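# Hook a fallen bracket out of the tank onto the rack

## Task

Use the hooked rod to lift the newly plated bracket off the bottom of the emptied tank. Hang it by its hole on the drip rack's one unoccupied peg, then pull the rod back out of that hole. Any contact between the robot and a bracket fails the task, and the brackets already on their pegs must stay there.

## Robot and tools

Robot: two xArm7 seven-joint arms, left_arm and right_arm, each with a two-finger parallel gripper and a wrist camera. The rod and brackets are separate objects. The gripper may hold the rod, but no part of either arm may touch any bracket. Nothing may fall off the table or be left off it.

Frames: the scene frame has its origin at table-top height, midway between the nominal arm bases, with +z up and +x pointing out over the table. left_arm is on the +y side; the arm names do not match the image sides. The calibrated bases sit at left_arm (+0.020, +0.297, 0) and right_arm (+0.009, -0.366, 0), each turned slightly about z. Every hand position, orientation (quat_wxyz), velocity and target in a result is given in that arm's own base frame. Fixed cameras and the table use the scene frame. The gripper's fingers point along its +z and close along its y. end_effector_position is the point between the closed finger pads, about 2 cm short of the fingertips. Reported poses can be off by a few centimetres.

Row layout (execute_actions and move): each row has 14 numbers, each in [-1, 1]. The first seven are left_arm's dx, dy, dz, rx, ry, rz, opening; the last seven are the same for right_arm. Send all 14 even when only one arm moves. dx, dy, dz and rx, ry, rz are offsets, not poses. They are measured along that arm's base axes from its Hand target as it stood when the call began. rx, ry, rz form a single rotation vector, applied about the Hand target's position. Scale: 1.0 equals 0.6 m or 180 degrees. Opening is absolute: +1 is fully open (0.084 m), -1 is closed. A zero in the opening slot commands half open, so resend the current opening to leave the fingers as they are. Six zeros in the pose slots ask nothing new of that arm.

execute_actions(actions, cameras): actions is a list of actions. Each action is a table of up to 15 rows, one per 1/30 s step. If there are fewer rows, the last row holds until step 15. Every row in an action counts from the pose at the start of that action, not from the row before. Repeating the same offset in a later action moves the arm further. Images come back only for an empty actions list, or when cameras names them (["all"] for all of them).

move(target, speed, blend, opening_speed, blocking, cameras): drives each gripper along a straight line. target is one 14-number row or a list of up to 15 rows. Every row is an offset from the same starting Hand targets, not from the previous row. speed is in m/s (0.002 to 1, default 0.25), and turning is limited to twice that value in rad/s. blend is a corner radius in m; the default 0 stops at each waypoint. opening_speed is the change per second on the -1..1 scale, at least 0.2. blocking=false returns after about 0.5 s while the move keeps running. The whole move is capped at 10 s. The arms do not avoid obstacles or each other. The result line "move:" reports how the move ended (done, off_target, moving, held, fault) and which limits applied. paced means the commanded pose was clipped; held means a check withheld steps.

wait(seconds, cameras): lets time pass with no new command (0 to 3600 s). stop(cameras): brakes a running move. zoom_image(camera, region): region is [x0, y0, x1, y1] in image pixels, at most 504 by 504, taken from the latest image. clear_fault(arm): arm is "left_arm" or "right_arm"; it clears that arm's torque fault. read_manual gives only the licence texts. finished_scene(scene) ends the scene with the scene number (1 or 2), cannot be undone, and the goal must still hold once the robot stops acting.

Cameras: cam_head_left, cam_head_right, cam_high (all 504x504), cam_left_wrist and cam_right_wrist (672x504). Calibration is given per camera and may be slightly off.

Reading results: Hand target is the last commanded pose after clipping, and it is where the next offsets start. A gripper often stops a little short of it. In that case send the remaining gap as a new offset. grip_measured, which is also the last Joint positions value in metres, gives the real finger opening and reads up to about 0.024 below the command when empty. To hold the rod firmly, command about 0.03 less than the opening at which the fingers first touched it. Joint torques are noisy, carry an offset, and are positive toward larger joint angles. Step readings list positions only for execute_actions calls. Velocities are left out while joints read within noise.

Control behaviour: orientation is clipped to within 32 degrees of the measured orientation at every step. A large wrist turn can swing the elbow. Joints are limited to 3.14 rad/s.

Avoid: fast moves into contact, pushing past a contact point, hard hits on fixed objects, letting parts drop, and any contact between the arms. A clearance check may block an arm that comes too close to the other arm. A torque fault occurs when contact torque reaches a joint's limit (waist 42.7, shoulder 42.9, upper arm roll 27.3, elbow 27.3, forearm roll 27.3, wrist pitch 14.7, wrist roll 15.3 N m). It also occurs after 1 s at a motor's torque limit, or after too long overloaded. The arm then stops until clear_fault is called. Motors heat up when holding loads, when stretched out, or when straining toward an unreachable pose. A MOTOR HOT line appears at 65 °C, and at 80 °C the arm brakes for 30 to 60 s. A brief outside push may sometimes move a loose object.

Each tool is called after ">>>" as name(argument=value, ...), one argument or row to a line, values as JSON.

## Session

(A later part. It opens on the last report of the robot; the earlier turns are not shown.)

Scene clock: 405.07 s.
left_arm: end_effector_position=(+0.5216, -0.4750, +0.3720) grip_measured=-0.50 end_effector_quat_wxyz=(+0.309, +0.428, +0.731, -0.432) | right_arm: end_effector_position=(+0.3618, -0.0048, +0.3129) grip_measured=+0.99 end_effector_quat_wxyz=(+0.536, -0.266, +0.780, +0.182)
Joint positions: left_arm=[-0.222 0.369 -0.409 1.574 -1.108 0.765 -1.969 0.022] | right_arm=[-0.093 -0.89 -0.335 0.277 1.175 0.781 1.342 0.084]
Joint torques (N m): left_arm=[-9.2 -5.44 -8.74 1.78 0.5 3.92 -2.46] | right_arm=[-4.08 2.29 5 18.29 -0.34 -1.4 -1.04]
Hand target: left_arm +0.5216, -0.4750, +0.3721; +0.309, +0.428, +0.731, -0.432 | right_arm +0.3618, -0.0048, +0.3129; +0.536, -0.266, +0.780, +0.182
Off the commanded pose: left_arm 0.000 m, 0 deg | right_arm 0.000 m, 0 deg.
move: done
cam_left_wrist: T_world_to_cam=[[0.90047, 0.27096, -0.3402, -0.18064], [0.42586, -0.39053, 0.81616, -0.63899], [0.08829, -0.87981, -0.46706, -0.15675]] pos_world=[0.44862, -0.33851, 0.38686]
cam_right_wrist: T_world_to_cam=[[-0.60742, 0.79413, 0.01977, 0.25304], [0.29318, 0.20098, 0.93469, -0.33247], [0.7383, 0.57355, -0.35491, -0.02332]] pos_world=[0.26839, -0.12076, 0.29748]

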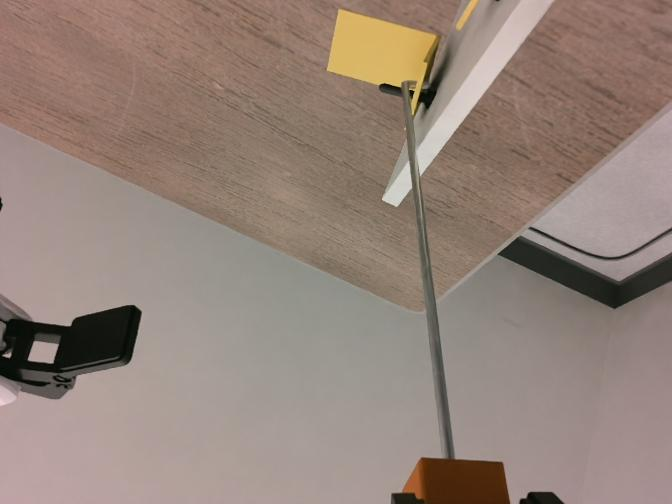

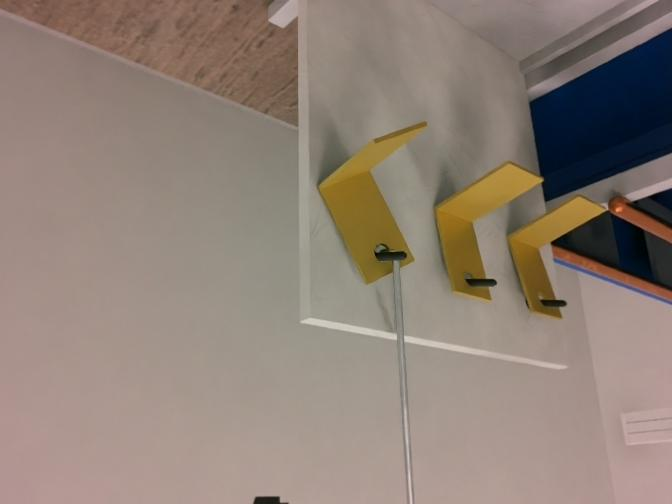

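>>> move(
  target=[-0.001,0.004,0.002,-0.0045,0.016,0,-1,0,0,0,0,0,0,1],
  speed=0.02,
  cameras=["cam_left_wrist","cam_right_wrist"],
)

>>> zoom_image(
  camera="cam_right_wrist",
  region=[340, 210, 440, 310],
)

>>> zoom_image(
  camera="cam_left_wrist",
  region=[370, 40, 470, 140],
)

Scene clock: 409.00 s.
left_arm: end_effector_position=(+0.5210, -0.4726, +0.3732) grip_measured=-0.50 end_effector_quat_wxyz=(+0.293, +0.415, +0.736, -0.448) | right_arm: end_effector_position=(+0.3618, -0.0048, +0.3129) grip_measured=+0.99 end_effector_quat_wxyz=(+0.536, -0.266, +0.780, +0.182)
Joint positions: left_arm=[-0.211 0.374 -0.408 1.582 -1.117 0.801 -2.005 0.022] | right_arm=[-0.093 -0.89 -0.335 0.277 1.175 0.781 1.342 0.084]
Joint torques (N m): left_arm=[2.51 -27.85 -5.28 16.22 -2.3 1.81 -3.1] | right_arm=[-4.1 2.4 4.97 18.44 -0.36 -1.39 -1.09]
Hand target: left_arm +0.5210, -0.4726, +0.3733; +0.294, +0.415, +0.736, -0.448 | right_arm +0.3618, -0.0048, +0.3129; +0.536, -0.266, +0.780, +0.182
Off the commanded pose: left_arm 0.000 m, 0 deg | right_arm 0.000 m, 0 deg.
move: done
cam_left_wrist: T_world_to_cam=[[0.88209, 0.26573, -0.38897, -0.15508], [0.46659, -0.3792, 0.79906, -0.64815], [0.06484, -0.88634, -0.45848, -0.14815]] pos_world=[0.44882, -0.33588, 0.38966]
cam_right_wrist: T_world_to_cam=[[-0.60742, 0.79413, 0.01977, 0.25304], [0.29318, 0.20098, 0.93469, -0.33247], [0.7383, 0.57355, -0.35491, -0.02332]] pos_world=[0.26839, -0.12076, 0.29748]

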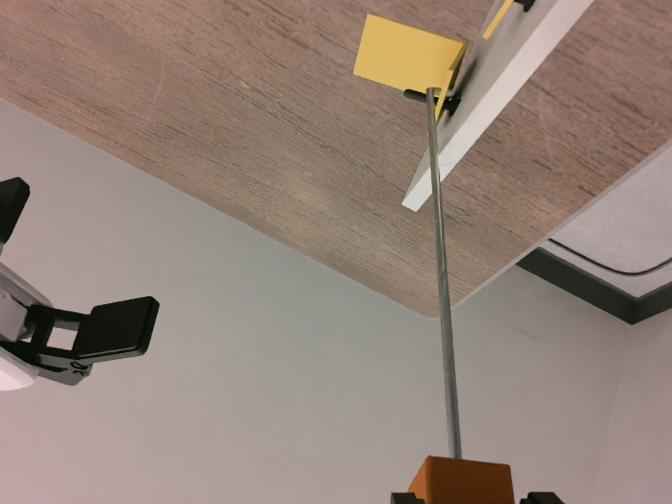

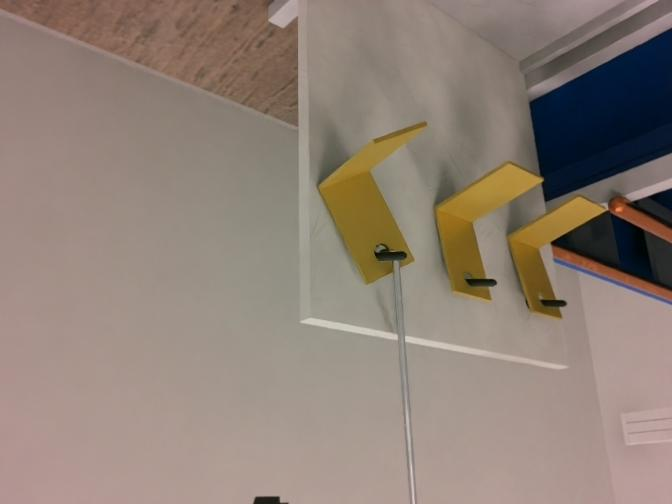

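Scaled by 5.040 from the camera's image (finer frame: 960x720).

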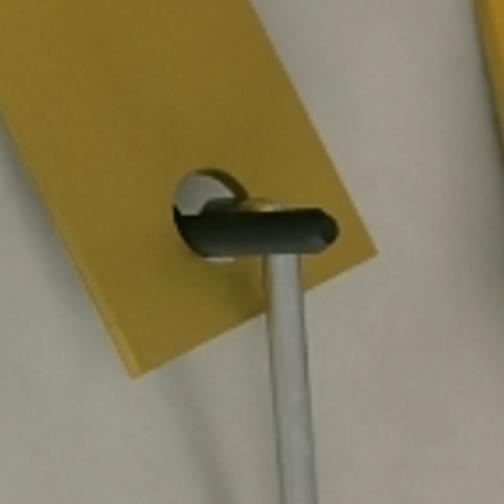

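Scaled by 5.040 from the camera's image (finer frame: 960x720).

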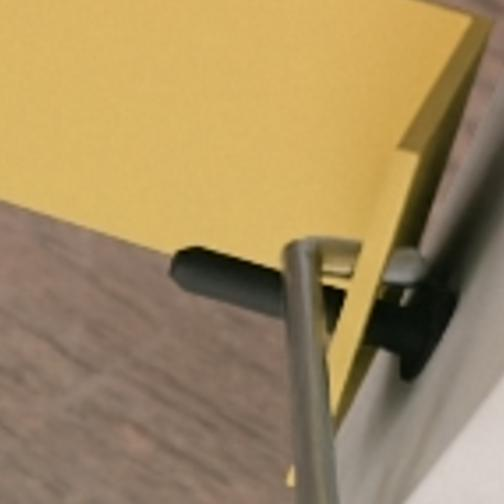

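>>> move(
  target=[0,0,-0.001,0,0,0,-0.53,0,0,0,0,0,0,1],
  speed=0.02,
  opening_speed=0.4,
  cameras=["cam_left_wrist","cam_right_wrist"],
)

>>> zoom_image(
  camera="cam_right_wrist",
  region=[340, 210, 440, 310],
)

>>> zoom_image(
  camera="cam_left_wrist",
  region=[370, 40, 470, 140],
)

Scene clock: 413.03 s.
left_arm: end_effector_position=(+0.5210, -0.4726, +0.3727) grip_measured=-0.50 end_effector_quat_wxyz=(+0.294, +0.415, +0.736, -0.448) | right_arm: end_effector_position=(+0.3618, -0.0048, +0.3129) grip_measured=+0.99 end_effector_quat_wxyz=(+0.536, -0.266, +0.780, +0.182)
Joint positions: left_arm=[-0.211 0.374 -0.408 1.581 -1.118 0.8 -2.004 0.022] | right_arm=[-0.093 -0.89 -0.335 0.277 1.175 0.781 1.342 0.084]
Joint torques (N m): left_arm=[-6.01 -22.73 -9.42 9.63 -0.26 0.25 0.66] | right_arm=[-4.11 2.24 5.07 18.49 -0.24 -1.35 -1.12]
Hand target: left_arm +0.5210, -0.4726, +0.3727; +0.294, +0.415, +0.736, -0.448 | right_arm +0.3618, -0.0048, +0.3129; +0.536, -0.266, +0.780, +0.182
Off the commanded pose: left_arm 0.000 m, 0 deg | right_arm 0.000 m, 0 deg.
move: done
cam_left_wrist: T_world_to_cam=[[0.88212, 0.26583, -0.38885, -0.1553], [0.46652, -0.37906, 0.79917, -0.64771], [0.06504, -0.88637, -0.45839, -0.14852]] pos_world=[0.44882, -0.33588, 0.38916]
cam_right_wrist: T_world_to_cam=[[-0.60742, 0.79413, 0.01977, 0.25304], [0.29318, 0.20098, 0.93469, -0.33247], [0.7383, 0.57355, -0.35491, -0.02332]] pos_world=[0.26839, -0.12076, 0.29748]

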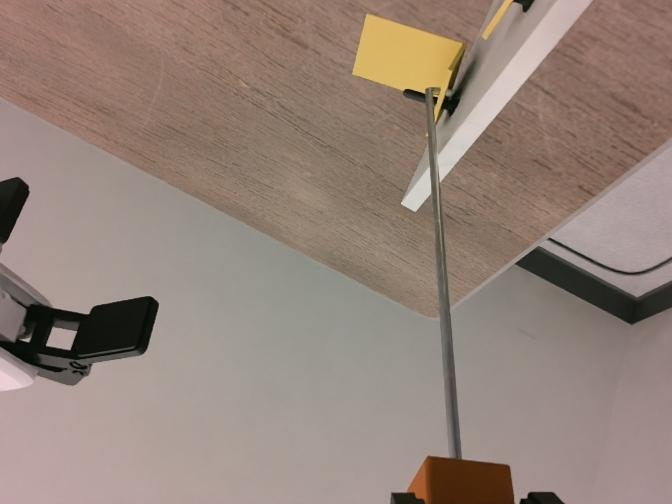

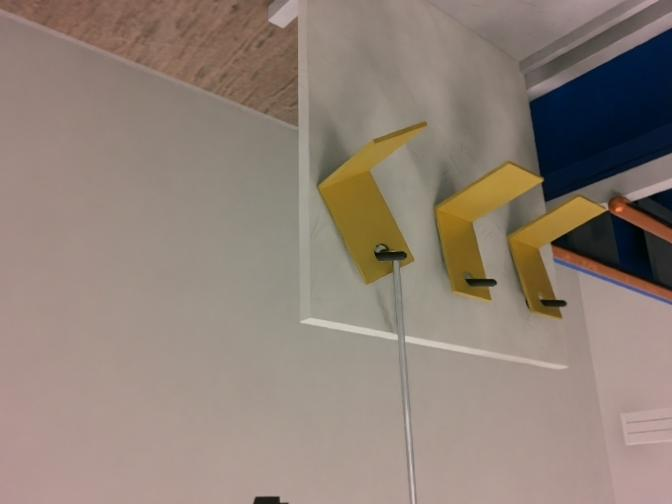

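Scaled by 5.040 from the camera's image (finer frame: 960x720).

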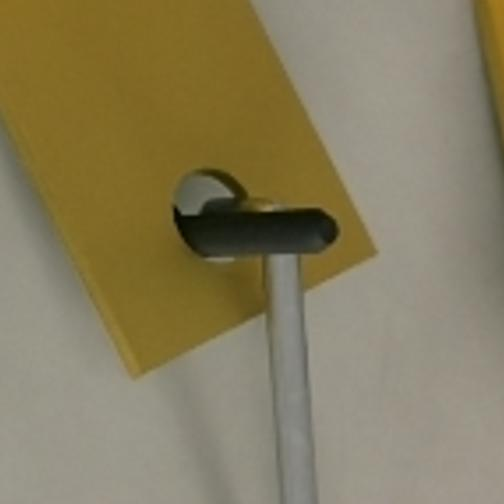

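Scaled by 5.040 from the camera's image (finer frame: 960x720).

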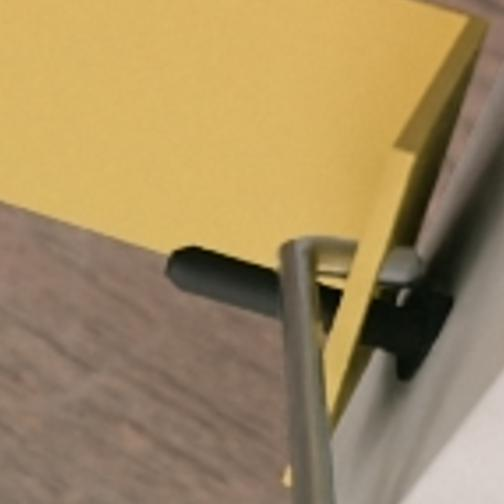

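>>> move(
  target=[0,0,-0.004,0,0,0,-0.7,0,0,0,0,0,0,1],
  speed=0.02,
  cameras=["cam_left_wrist","cam_right_wrist"],
)

>>> zoom_image(
  camera="cam_right_wrist",
  region=[340, 210, 440, 310],
)

>>> zoom_image(
  camera="cam_left_wrist",
  region=[370, 40, 470, 140],
)

Scene clock: 416.80 s.
left_arm: end_effector_position=(+0.5212, -0.4725, +0.3707) grip_measured=-0.50 end_effector_quat_wxyz=(+0.294, +0.415, +0.735, -0.448) | right_arm: end_effector_position=(+0.3618, -0.0048, +0.3129) grip_measured=+0.99 end_effector_quat_wxyz=(+0.536, -0.266, +0.780, +0.182)
Joint positions: left_arm=[-0.211 0.375 -0.408 1.578 -1.121 0.798 -1.998 0.022] | right_arm=[-0.093 -0.89 -0.335 0.277 1.175 0.781 1.342 0.084]
Joint torques (N m): left_arm=[-14.58 -1.95 -14.86 -3.07 1.03 2.67 0.99] | right_arm=[-4 2.41 5.03 18.72 -0.3 -1.43 -1.12]
Hand target: left_arm +0.5210, -0.4726, +0.3703; +0.294, +0.415, +0.736, -0.448 | right_arm +0.3618, -0.0048, +0.3129; +0.536, -0.266, +0.780, +0.182
Off the commanded pose: left_arm 0.000 m, 0 deg | right_arm 0.000 m, 0 deg.
move: done
cam_left_wrist: T_world_to_cam=[[0.8823, 0.2659, -0.38839, -0.15646], [0.4661, -0.37865, 0.79961, -0.64588], [0.06555, -0.88652, -0.45802, -0.14982]] pos_world=[0.44892, -0.33578, 0.38706]
cam_right_wrist: T_world_to_cam=[[-0.60742, 0.79413, 0.01977, 0.25304], [0.29318, 0.20098, 0.93469, -0.33247], [0.7383, 0.57355, -0.35491, -0.02332]] pos_world=[0.26839, -0.12076, 0.29748]

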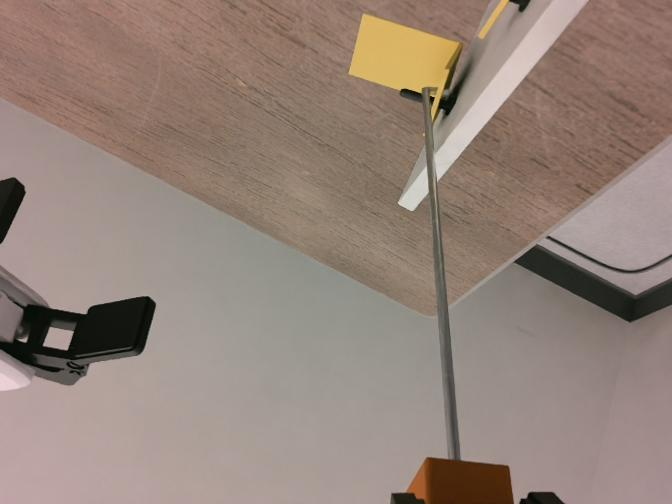

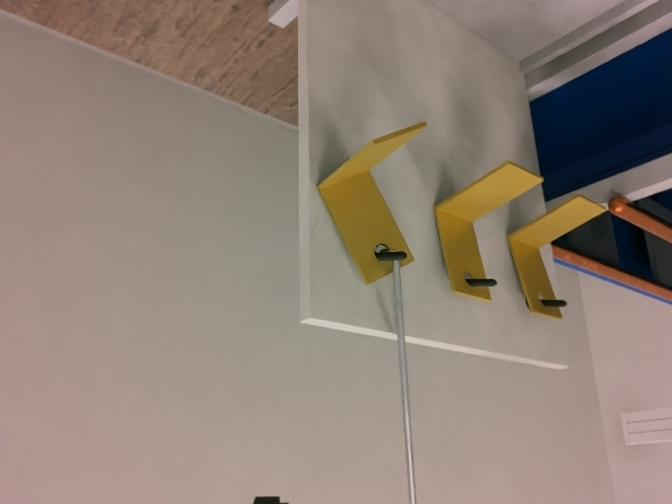

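Scaled by 5.040 from the camera's image (finer frame: 960x720).

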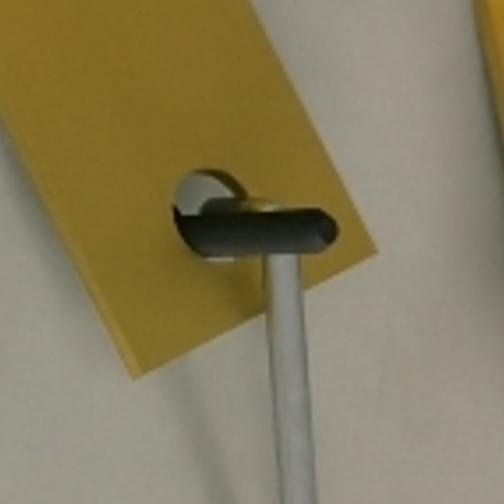

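Scaled by 5.040 from the camera's image (finer frame: 960x720).

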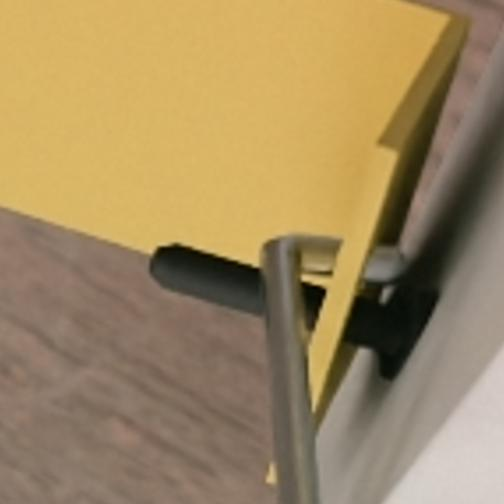

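>>> zoom_image(
  camera="cam_left_wrist",
  region=[398, 80, 462, 128],
)

>>> zoom_image(
  camera="cam_right_wrist",
  region=[366, 236, 414, 272],
)

Scaled by 7.875 from the camera's image (finer frame: 960x720).

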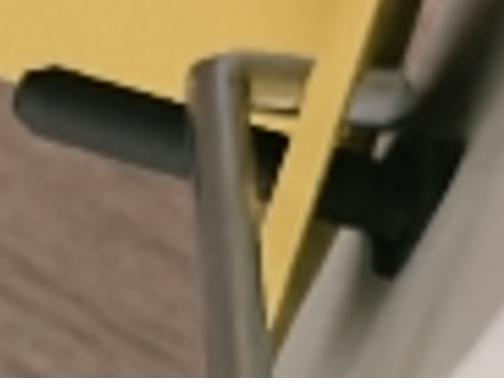

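Scaled by 10.500 from the camera's image (finer frame: 960x720).

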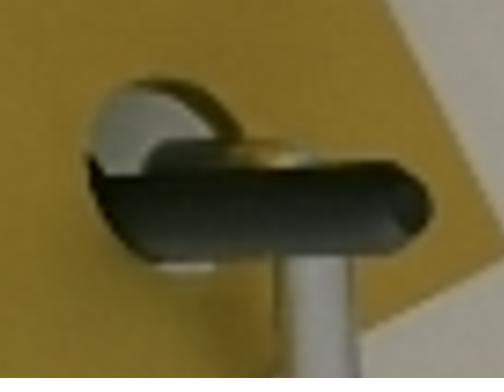

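>>> move(
  target=[-0.008,-0.001,0.0055,0,0,0,-0.8,0,0,0,0,0,0,1],
  speed=0.02,
  cameras=["cam_left_wrist","cam_right_wrist"],
)

>>> zoom_image(
  camera="cam_right_wrist",
  region=[340, 210, 440, 310],
)

>>> zoom_image(
  camera="cam_left_wrist",
  region=[370, 40, 470, 140],
)

Scene clock: 427.77 s.
left_arm: end_effector_position=(+0.5161, -0.4733, +0.3734) grip_measured=-0.49 end_effector_quat_wxyz=(+0.293, +0.415, +0.736, -0.448) | right_arm: end_effector_position=(+0.3618, -0.0048, +0.3129) grip_measured=+0.99 end_effector_quat_wxyz=(+0.536, -0.266, +0.780, +0.182)
Joint positions: left_arm=[-0.211 0.36 -0.411 1.564 -1.125 0.796 -2.001 0.022] | right_arm=[-0.093 -0.89 -0.335 0.277 1.175 0.781 1.342 0.084]
Joint torques (N m): left_arm=[-17.4 -30.13 -14.7 4.44 -0.93 1.79 -2.9] | right_arm=[-3.95 2.33 5.05 18.63 -0.22 -1.37 -1.14]
Hand target: left_arm +0.5162, -0.4732, +0.3736; +0.294, +0.415, +0.736, -0.448 | right_arm +0.3618, -0.0048, +0.3129; +0.536, -0.266, +0.780, +0.182
Off the commanded pose: left_arm 0.000 m, 0 deg | right_arm 0.000 m, 0 deg.
move: done
cam_left_wrist: T_world_to_cam=[[0.88205, 0.26571, -0.38908, -0.15052], [0.46668, -0.37925, 0.79898, -0.6464], [0.06474, -0.88632, -0.45852, -0.14817]] pos_world=[0.44402, -0.33648, 0.38997]
cam_right_wrist: T_world_to_cam=[[-0.60742, 0.79413, 0.01977, 0.25304], [0.29318, 0.20098, 0.93469, -0.33247], [0.7383, 0.57355, -0.35491, -0.02332]] pos_world=[0.26839, -0.12076, 0.29748]

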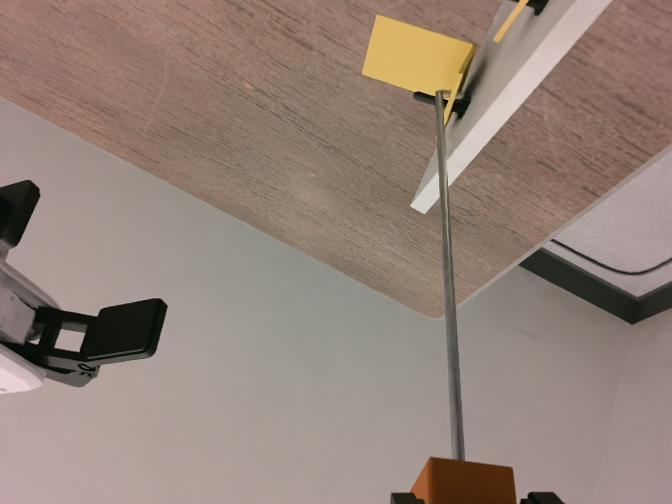

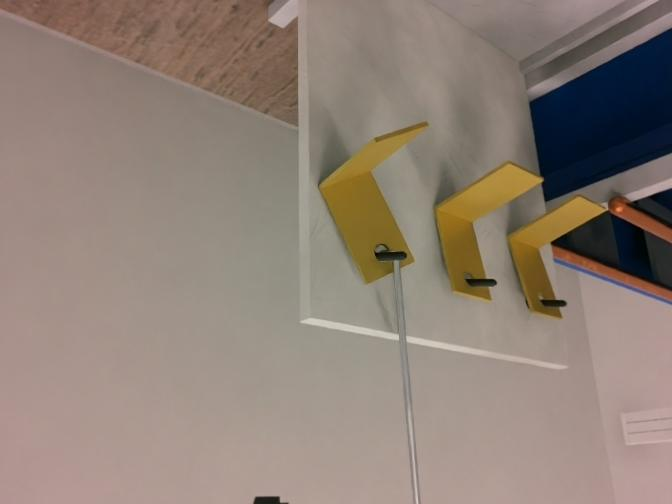

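Scaled by 5.040 from the camera's image (finer frame: 960x720).

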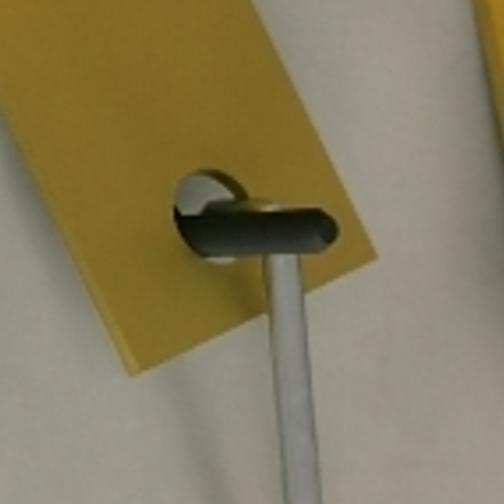

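Scaled by 5.040 from the camera's image (finer frame: 960x720).

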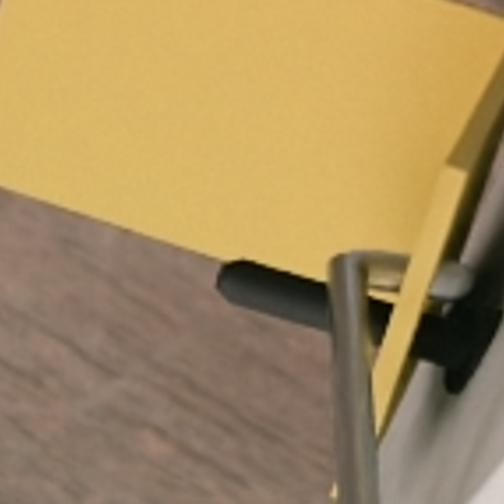

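>>> move(
  target=[0.008,-0.008,-0.002,0,0,0,-0.8,0,0,0,0,0,0,1],
  speed=0.02,
  cameras=["cam_left_wrist","cam_right_wrist"],
)

>>> zoom_image(
  camera="cam_right_wrist",
  region=[340, 210, 440, 310],
)

>>> zoom_image(
  camera="cam_left_wrist",
  region=[370, 40, 470, 140],
)

Scene clock: 432.53 s.
left_arm: end_effector_position=(+0.5211, -0.4779, +0.3726) grip_measured=-0.49 end_effector_quat_wxyz=(+0.294, +0.415, +0.736, -0.448) | right_arm: end_effector_position=(+0.3618, -0.0048, +0.3129) grip_measured=+0.99 end_effector_quat_wxyz=(+0.536, -0.266, +0.780, +0.182)
Joint positions: left_arm=[-0.221 0.384 -0.409 1.593 -1.112 0.79 -2.011 0.022] | right_arm=[-0.093 -0.89 -0.335 0.277 1.175 0.781 1.342 0.084]
Joint torques (N m): left_arm=[-26.14 -3.76 -11.55 0.08 3.12 2.66 -2.68] | right_arm=[-3.98 2.33 5.04 18.68 -0.18 -1.42 -1.13]
Hand target: left_arm +0.5210, -0.4780, +0.3724; +0.294, +0.415, +0.736, -0.448 | right_arm +0.3618, -0.0048, +0.3129; +0.536, -0.266, +0.780, +0.182
Off the commanded pose: left_arm 0.000 m, 0 deg | right_arm 0.000 m, 0 deg.
move: done
cam_left_wrist: T_world_to_cam=[[0.88222, 0.26583, -0.38862, -0.15415], [0.4663, -0.3789, 0.79937, -0.64961], [0.06525, -0.88644, -0.45823, -0.15345]] pos_world=[0.44892, -0.34118, 0.38906]
cam_right_wrist: T_world_to_cam=[[-0.60742, 0.79413, 0.01977, 0.25304], [0.29318, 0.20098, 0.93469, -0.33247], [0.7383, 0.57355, -0.35491, -0.02332]] pos_world=[0.26839, -0.12076, 0.29748]

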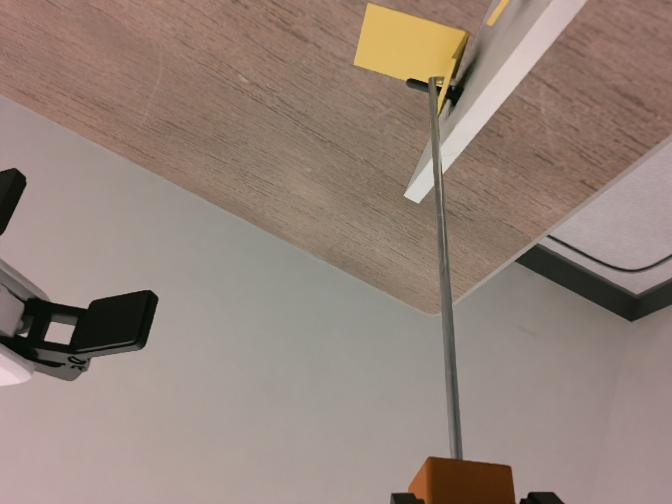

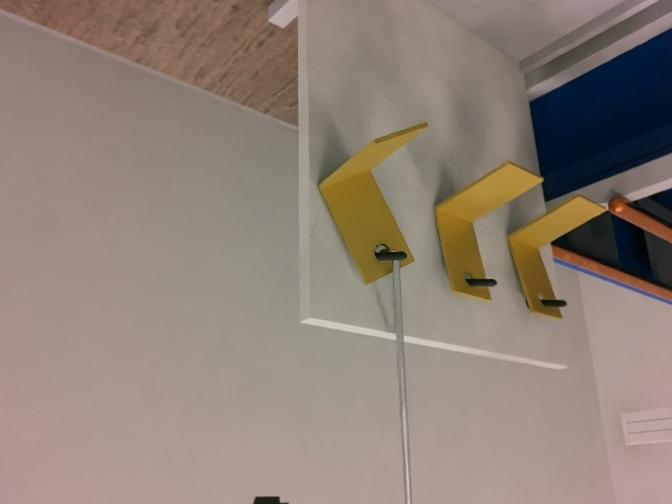

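Scaled by 5.040 from the camera's image (finer frame: 960x720).

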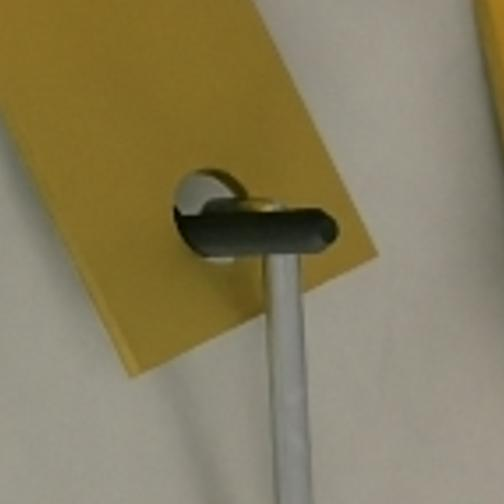

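Scaled by 5.040 from the camera's image (finer frame: 960x720).

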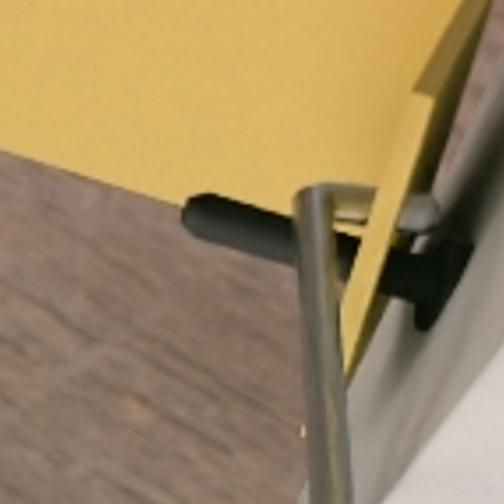

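>>> move(
  target=[0,0.018,0,0,0,0,-0.8,0,0,0,0,0,0,1],
  speed=0.02,
  cameras=["cam_left_wrist","cam_right_wrist"],
)

>>> zoom_image(
  camera="cam_right_wrist",
  region=[340, 210, 440, 310],
)

>>> zoom_image(
  camera="cam_left_wrist",
  region=[370, 40, 470, 140],
)

Scene clock: 435.33 s.
left_arm: end_effector_position=(+0.5208, -0.4674, +0.3719) grip_measured=-0.50 end_effector_quat_wxyz=(+0.293, +0.415, +0.736, -0.448) | right_arm: end_effector_position=(+0.3618, -0.0048, +0.3129) grip_measured=+0.99 end_effector_quat_wxyz=(+0.536, -0.266, +0.780, +0.182)
Joint positions: left_arm=[-0.201 0.365 -0.407 1.569 -1.124 0.809 -1.995 0.022] | right_arm=[-0.093 -0.89 -0.335 0.277 1.175 0.781 1.342 0.084]
Joint torques (N m): left_arm=[14.89 -52.42 1.15 20.63 -3.09 -0.59 1.14] | right_arm=[-3.74 2.18 5.01 18.79 -0.16 -1.37 -1.14]
Hand target: left_arm +0.5210, -0.4672, +0.3724; +0.294, +0.415, +0.736, -0.448 | right_arm +0.3618, -0.0048, +0.3129; +0.536, -0.266, +0.780, +0.182
Off the commanded pose: left_arm 0.001 m, 0 deg | right_arm 0.000 m, 0 deg.
move: done
cam_left_wrist: T_world_to_cam=[[0.88199, 0.26546, -0.3894, -0.1567], [0.46688, -0.37955, 0.79873, -0.64533], [0.06424, -0.88627, -0.45869, -0.14357]] pos_world=[0.44872, -0.33058, 0.38857]
cam_right_wrist: T_world_to_cam=[[-0.60742, 0.79413, 0.01977, 0.25304], [0.29318, 0.20098, 0.93469, -0.33247], [0.7383, 0.57355, -0.35491, -0.02332]] pos_world=[0.26839, -0.12076, 0.29748]

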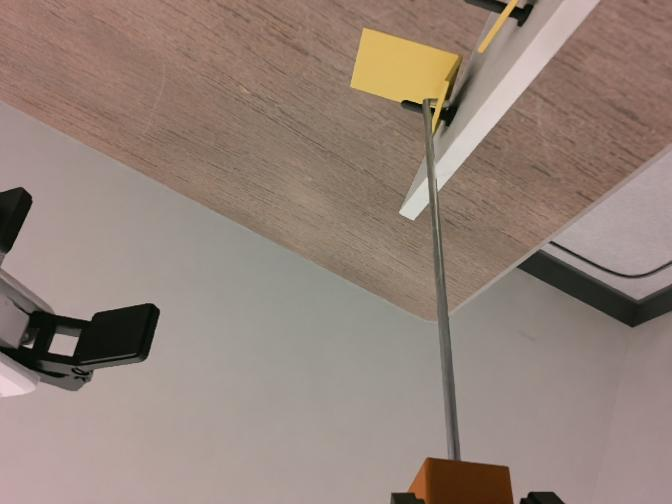

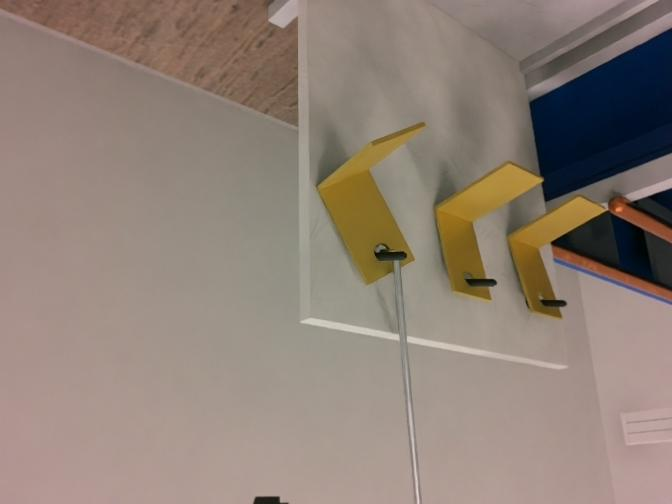

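Scaled by 5.040 from the camera's image (finer frame: 960x720).

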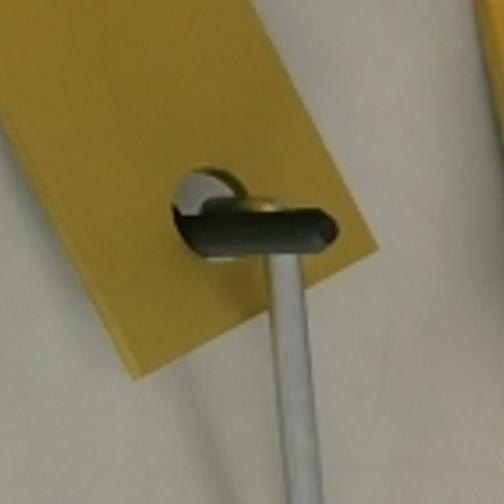

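Scaled by 5.040 from the camera's image (finer frame: 960x720).

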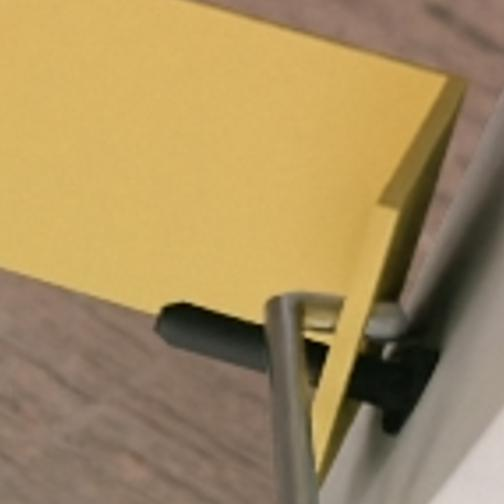

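>>> move(
  target=[0.0288,-0.0205,0.0005,0,0,-0.0556,-1,0,0,0,0,0,0,1],
  speed=0.03,
  cameras=["cam_left_wrist","cam_right_wrist"],
)

>>> zoom_image(
  camera="cam_right_wrist",
  region=[340, 210, 440, 310],
)

>>> zoom_image(
  camera="cam_left_wrist",
  region=[350, 40, 470, 160],
)

Scene clock: 442.50 s.
left_arm: end_effector_position=(+0.5383, -0.4795, +0.3727) grip_measured=-0.50 end_effector_quat_wxyz=(+0.253, +0.478, +0.697, -0.472) | right_arm: end_effector_position=(+0.3618, -0.0048, +0.3129) grip_measured=+0.99 end_effector_quat_wxyz=(+0.536, -0.266, +0.780, +0.182)
Joint positions: left_arm=[-0.212 0.563 -0.393 1.854 -0.984 1.028 -2.026 0.022] | right_arm=[-0.093 -0.89 -0.335 0.277 1.175 0.781 1.342 0.084]
Joint torques (N m): left_arm=[-5.74 -31.41 -3.24 16.57 0.71 0.67 -2.05] | right_arm=[-3.82 2.36 4.92 18.78 -0.04 -1.37 -1.16]
Hand target: left_arm +0.5383, -0.4795, +0.3727; +0.253, +0.478, +0.697, -0.472 | right_arm +0.3618, -0.0048, +0.3129; +0.536, -0.266, +0.780, +0.182
Off the commanded pose: left_arm 0.000 m, 0 deg | right_arm 0.000 m, 0 deg.
move: done
cam_left_wrist: T_world_to_cam=[[0.91489, 0.10842, -0.38888, -0.26185], [0.39354, -0.45441, 0.79915, -0.65524], [-0.09006, -0.88417, -0.4584, -0.07122]] pos_world=[0.49101, -0.33233, 0.38916]
cam_right_wrist: T_world_to_cam=[[-0.60742, 0.79413, 0.01977, 0.25304], [0.29318, 0.20098, 0.93469, -0.33247], [0.7383, 0.57355, -0.35491, -0.02332]] pos_world=[0.26839, -0.12076, 0.29748]

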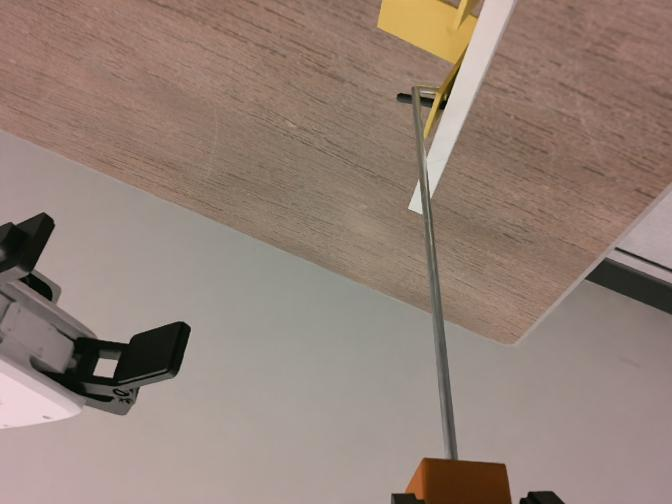

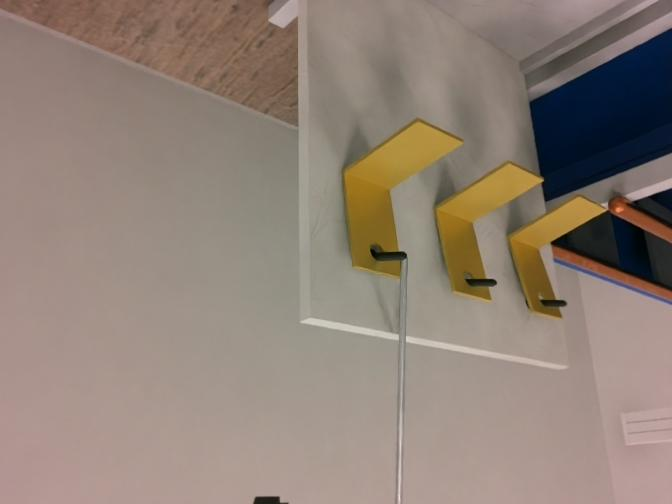

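Scaled by 5.040 from the camera's image (finer frame: 960x720).

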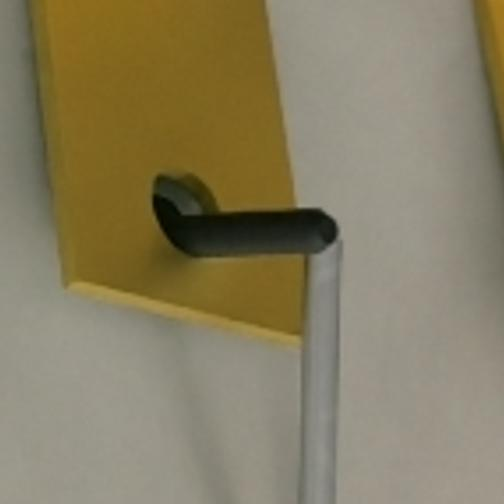

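Scaled by 4.200 from the camera's image (finer frame: 960x720).

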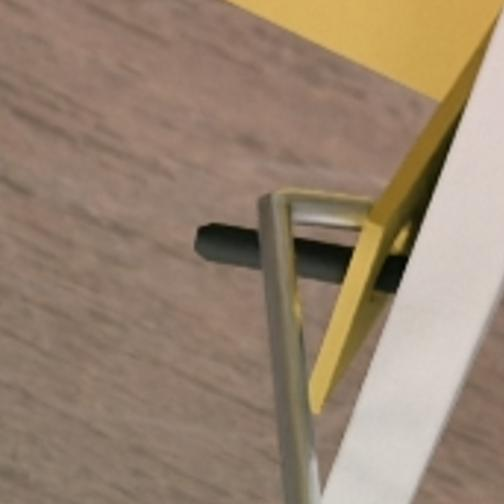

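>>> move(
  target=[-0.01,-0.002,0.0005,0,0,0,-1,0,0,0,0,0,0,1],
  speed=0.02,
  cameras=["cam_left_wrist","cam_right_wrist"],
)

>>> zoom_image(
  camera="cam_right_wrist",
  region=[340, 210, 440, 310],
)

>>> zoom_image(
  camera="cam_left_wrist",
  region=[350, 40, 470, 160],
)

Scene clock: 445.43 s.
left_arm: end_effector_position=(+0.5323, -0.4807, +0.3729) grip_measured=-0.50 end_effector_quat_wxyz=(+0.253, +0.478, +0.697, -0.472) | right_arm: end_effector_position=(+0.3618, -0.0048, +0.3129) grip_measured=+0.99 end_effector_quat_wxyz=(+0.536, -0.266, +0.780, +0.182)
Joint positions: left_arm=[-0.211 0.543 -0.397 1.825 -0.994 1.019 -2.019 0.022] | right_arm=[-0.093 -0.89 -0.335 0.277 1.175 0.781 1.342 0.084]
Joint torques (N m): left_arm=[6.64 -45.28 -8.2 12.47 -1.88 -1.55 1.82] | right_arm=[-3.83 2.27 4.91 18.7 -0.07 -1.41 -1.12]
Hand target: left_arm +0.5323, -0.4807, +0.3730; +0.253, +0.478, +0.697, -0.472 | right_arm +0.3618, -0.0048, +0.3129; +0.536, -0.266, +0.780, +0.182
Off the commanded pose: left_arm 0.000 m, 0 deg | right_arm 0.000 m, 0 deg.
move: done
cam_left_wrist: T_world_to_cam=[[0.91489, 0.10842, -0.38887, -0.25612], [0.39353, -0.45441, 0.79915, -0.65367], [-0.09006, -0.88417, -0.4584, -0.07268]] pos_world=[0.48501, -0.33353, 0.38947]
cam_right_wrist: T_world_to_cam=[[-0.60742, 0.79413, 0.01977, 0.25304], [0.29318, 0.20098, 0.93469, -0.33247], [0.7383, 0.57355, -0.35491, -0.02332]] pos_world=[0.26839, -0.12076, 0.29748]

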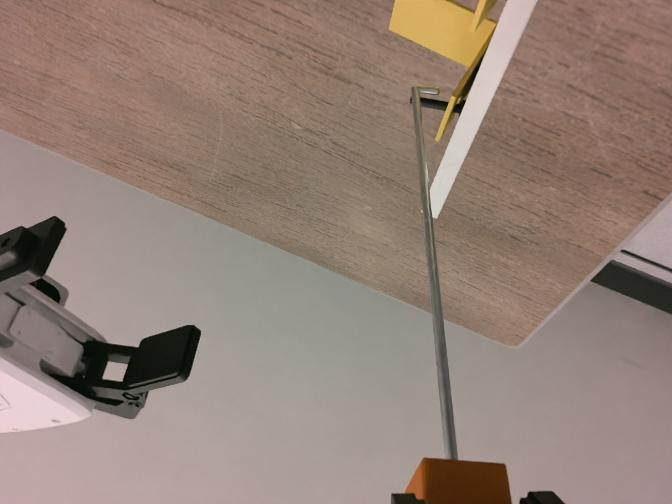

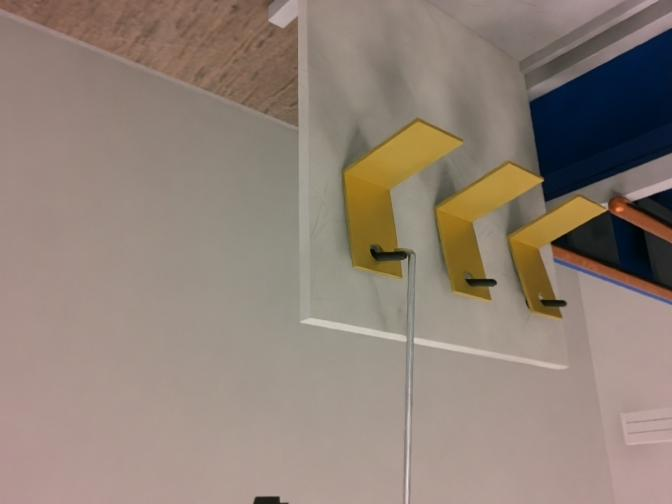

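Scaled by 5.040 from the camera's image (finer frame: 960x720).

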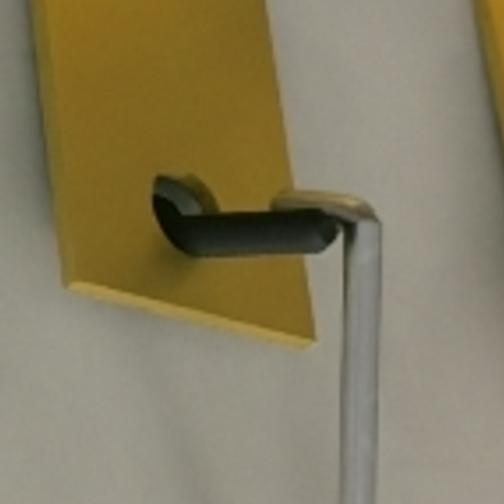

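Scaled by 4.200 from the camera's image (finer frame: 960x720).

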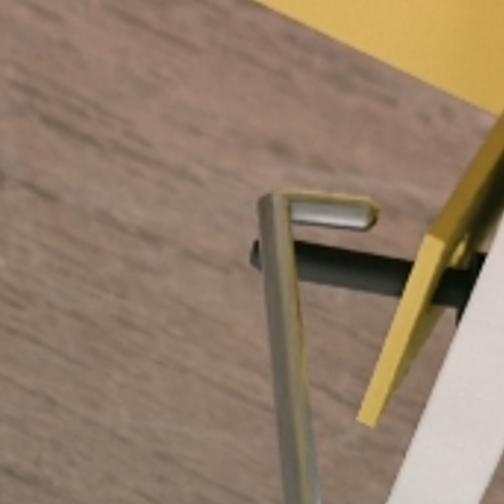

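>>> move(
  target=[
    [-0.085,-0.012,0.0,0,0,0,-1,0,0,0,0,0,0,1],
  ],
  speed=0.05,
  cameras=["cam_left_wrist","cam_right_wrist"],
)

>>> zoom_image(
  camera="cam_right_wrist",
  region=[320, 100, 520, 300],
)

Scene clock: 448.40 s.
left_arm: end_effector_position=(+0.4813, -0.4879, +0.3729) grip_measured=-0.50 end_effector_quat_wxyz=(+0.253, +0.478, +0.697, -0.472) | right_arm: end_effector_position=(+0.3618, -0.0048, +0.3129) grip_measured=+0.99 end_effector_quat_wxyz=(+0.536, -0.266, +0.780, +0.182)
Joint positions: left_arm=[-0.203 0.384 -0.432 1.6 -1.083 0.948 -1.96 0.022] | right_arm=[-0.093 -0.89 -0.335 0.277 1.175 0.781 1.342 0.084]
Joint torques (N m): left_arm=[6.41 -40.51 -7.01 12.34 -1.78 -1.6 1.78] | right_arm=[-3.67 2.29 4.96 18.74 0.04 -1.28 -1.12]
Hand target: left_arm +0.4813, -0.4879, +0.3730; +0.253, +0.478, +0.697, -0.472 | right_arm +0.3618, -0.0048, +0.3129; +0.536, -0.266, +0.780, +0.182
Off the commanded pose: left_arm 0.000 m, 0 deg | right_arm 0.000 m, 0 deg.
move: done
cam_left_wrist: T_world_to_cam=[[0.91489, 0.10842, -0.38888, -0.20867], [0.39354, -0.45441, 0.79915, -0.63687], [-0.09006, -0.88417, -0.4584, -0.08364]] pos_world=[0.43401, -0.34073, 0.38947]
cam_right_wrist: T_world_to_cam=[[-0.60742, 0.79413, 0.01977, 0.25304], [0.29318, 0.20098, 0.93469, -0.33247], [0.7383, 0.57355, -0.35491, -0.02332]] pos_world=[0.26839, -0.12076, 0.29748]

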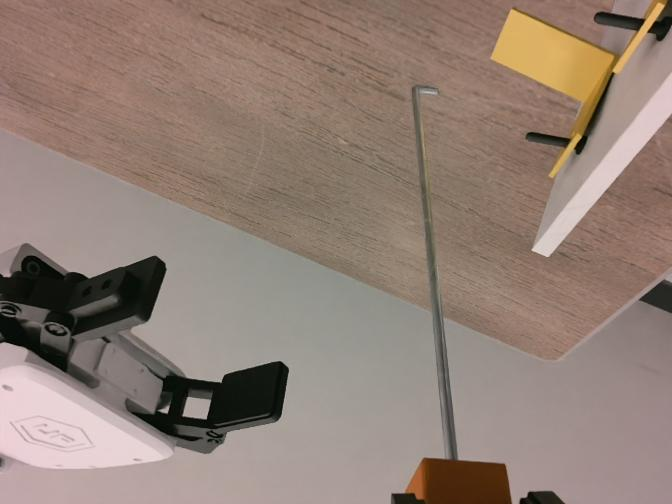

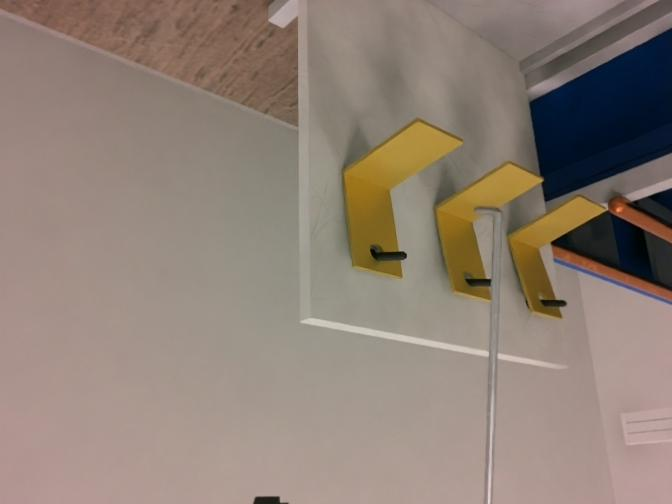

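Scaled by 2.520 from the camera's image (finer frame: 960x720).

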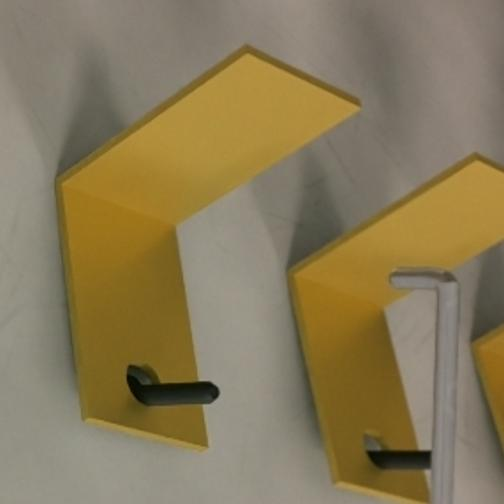

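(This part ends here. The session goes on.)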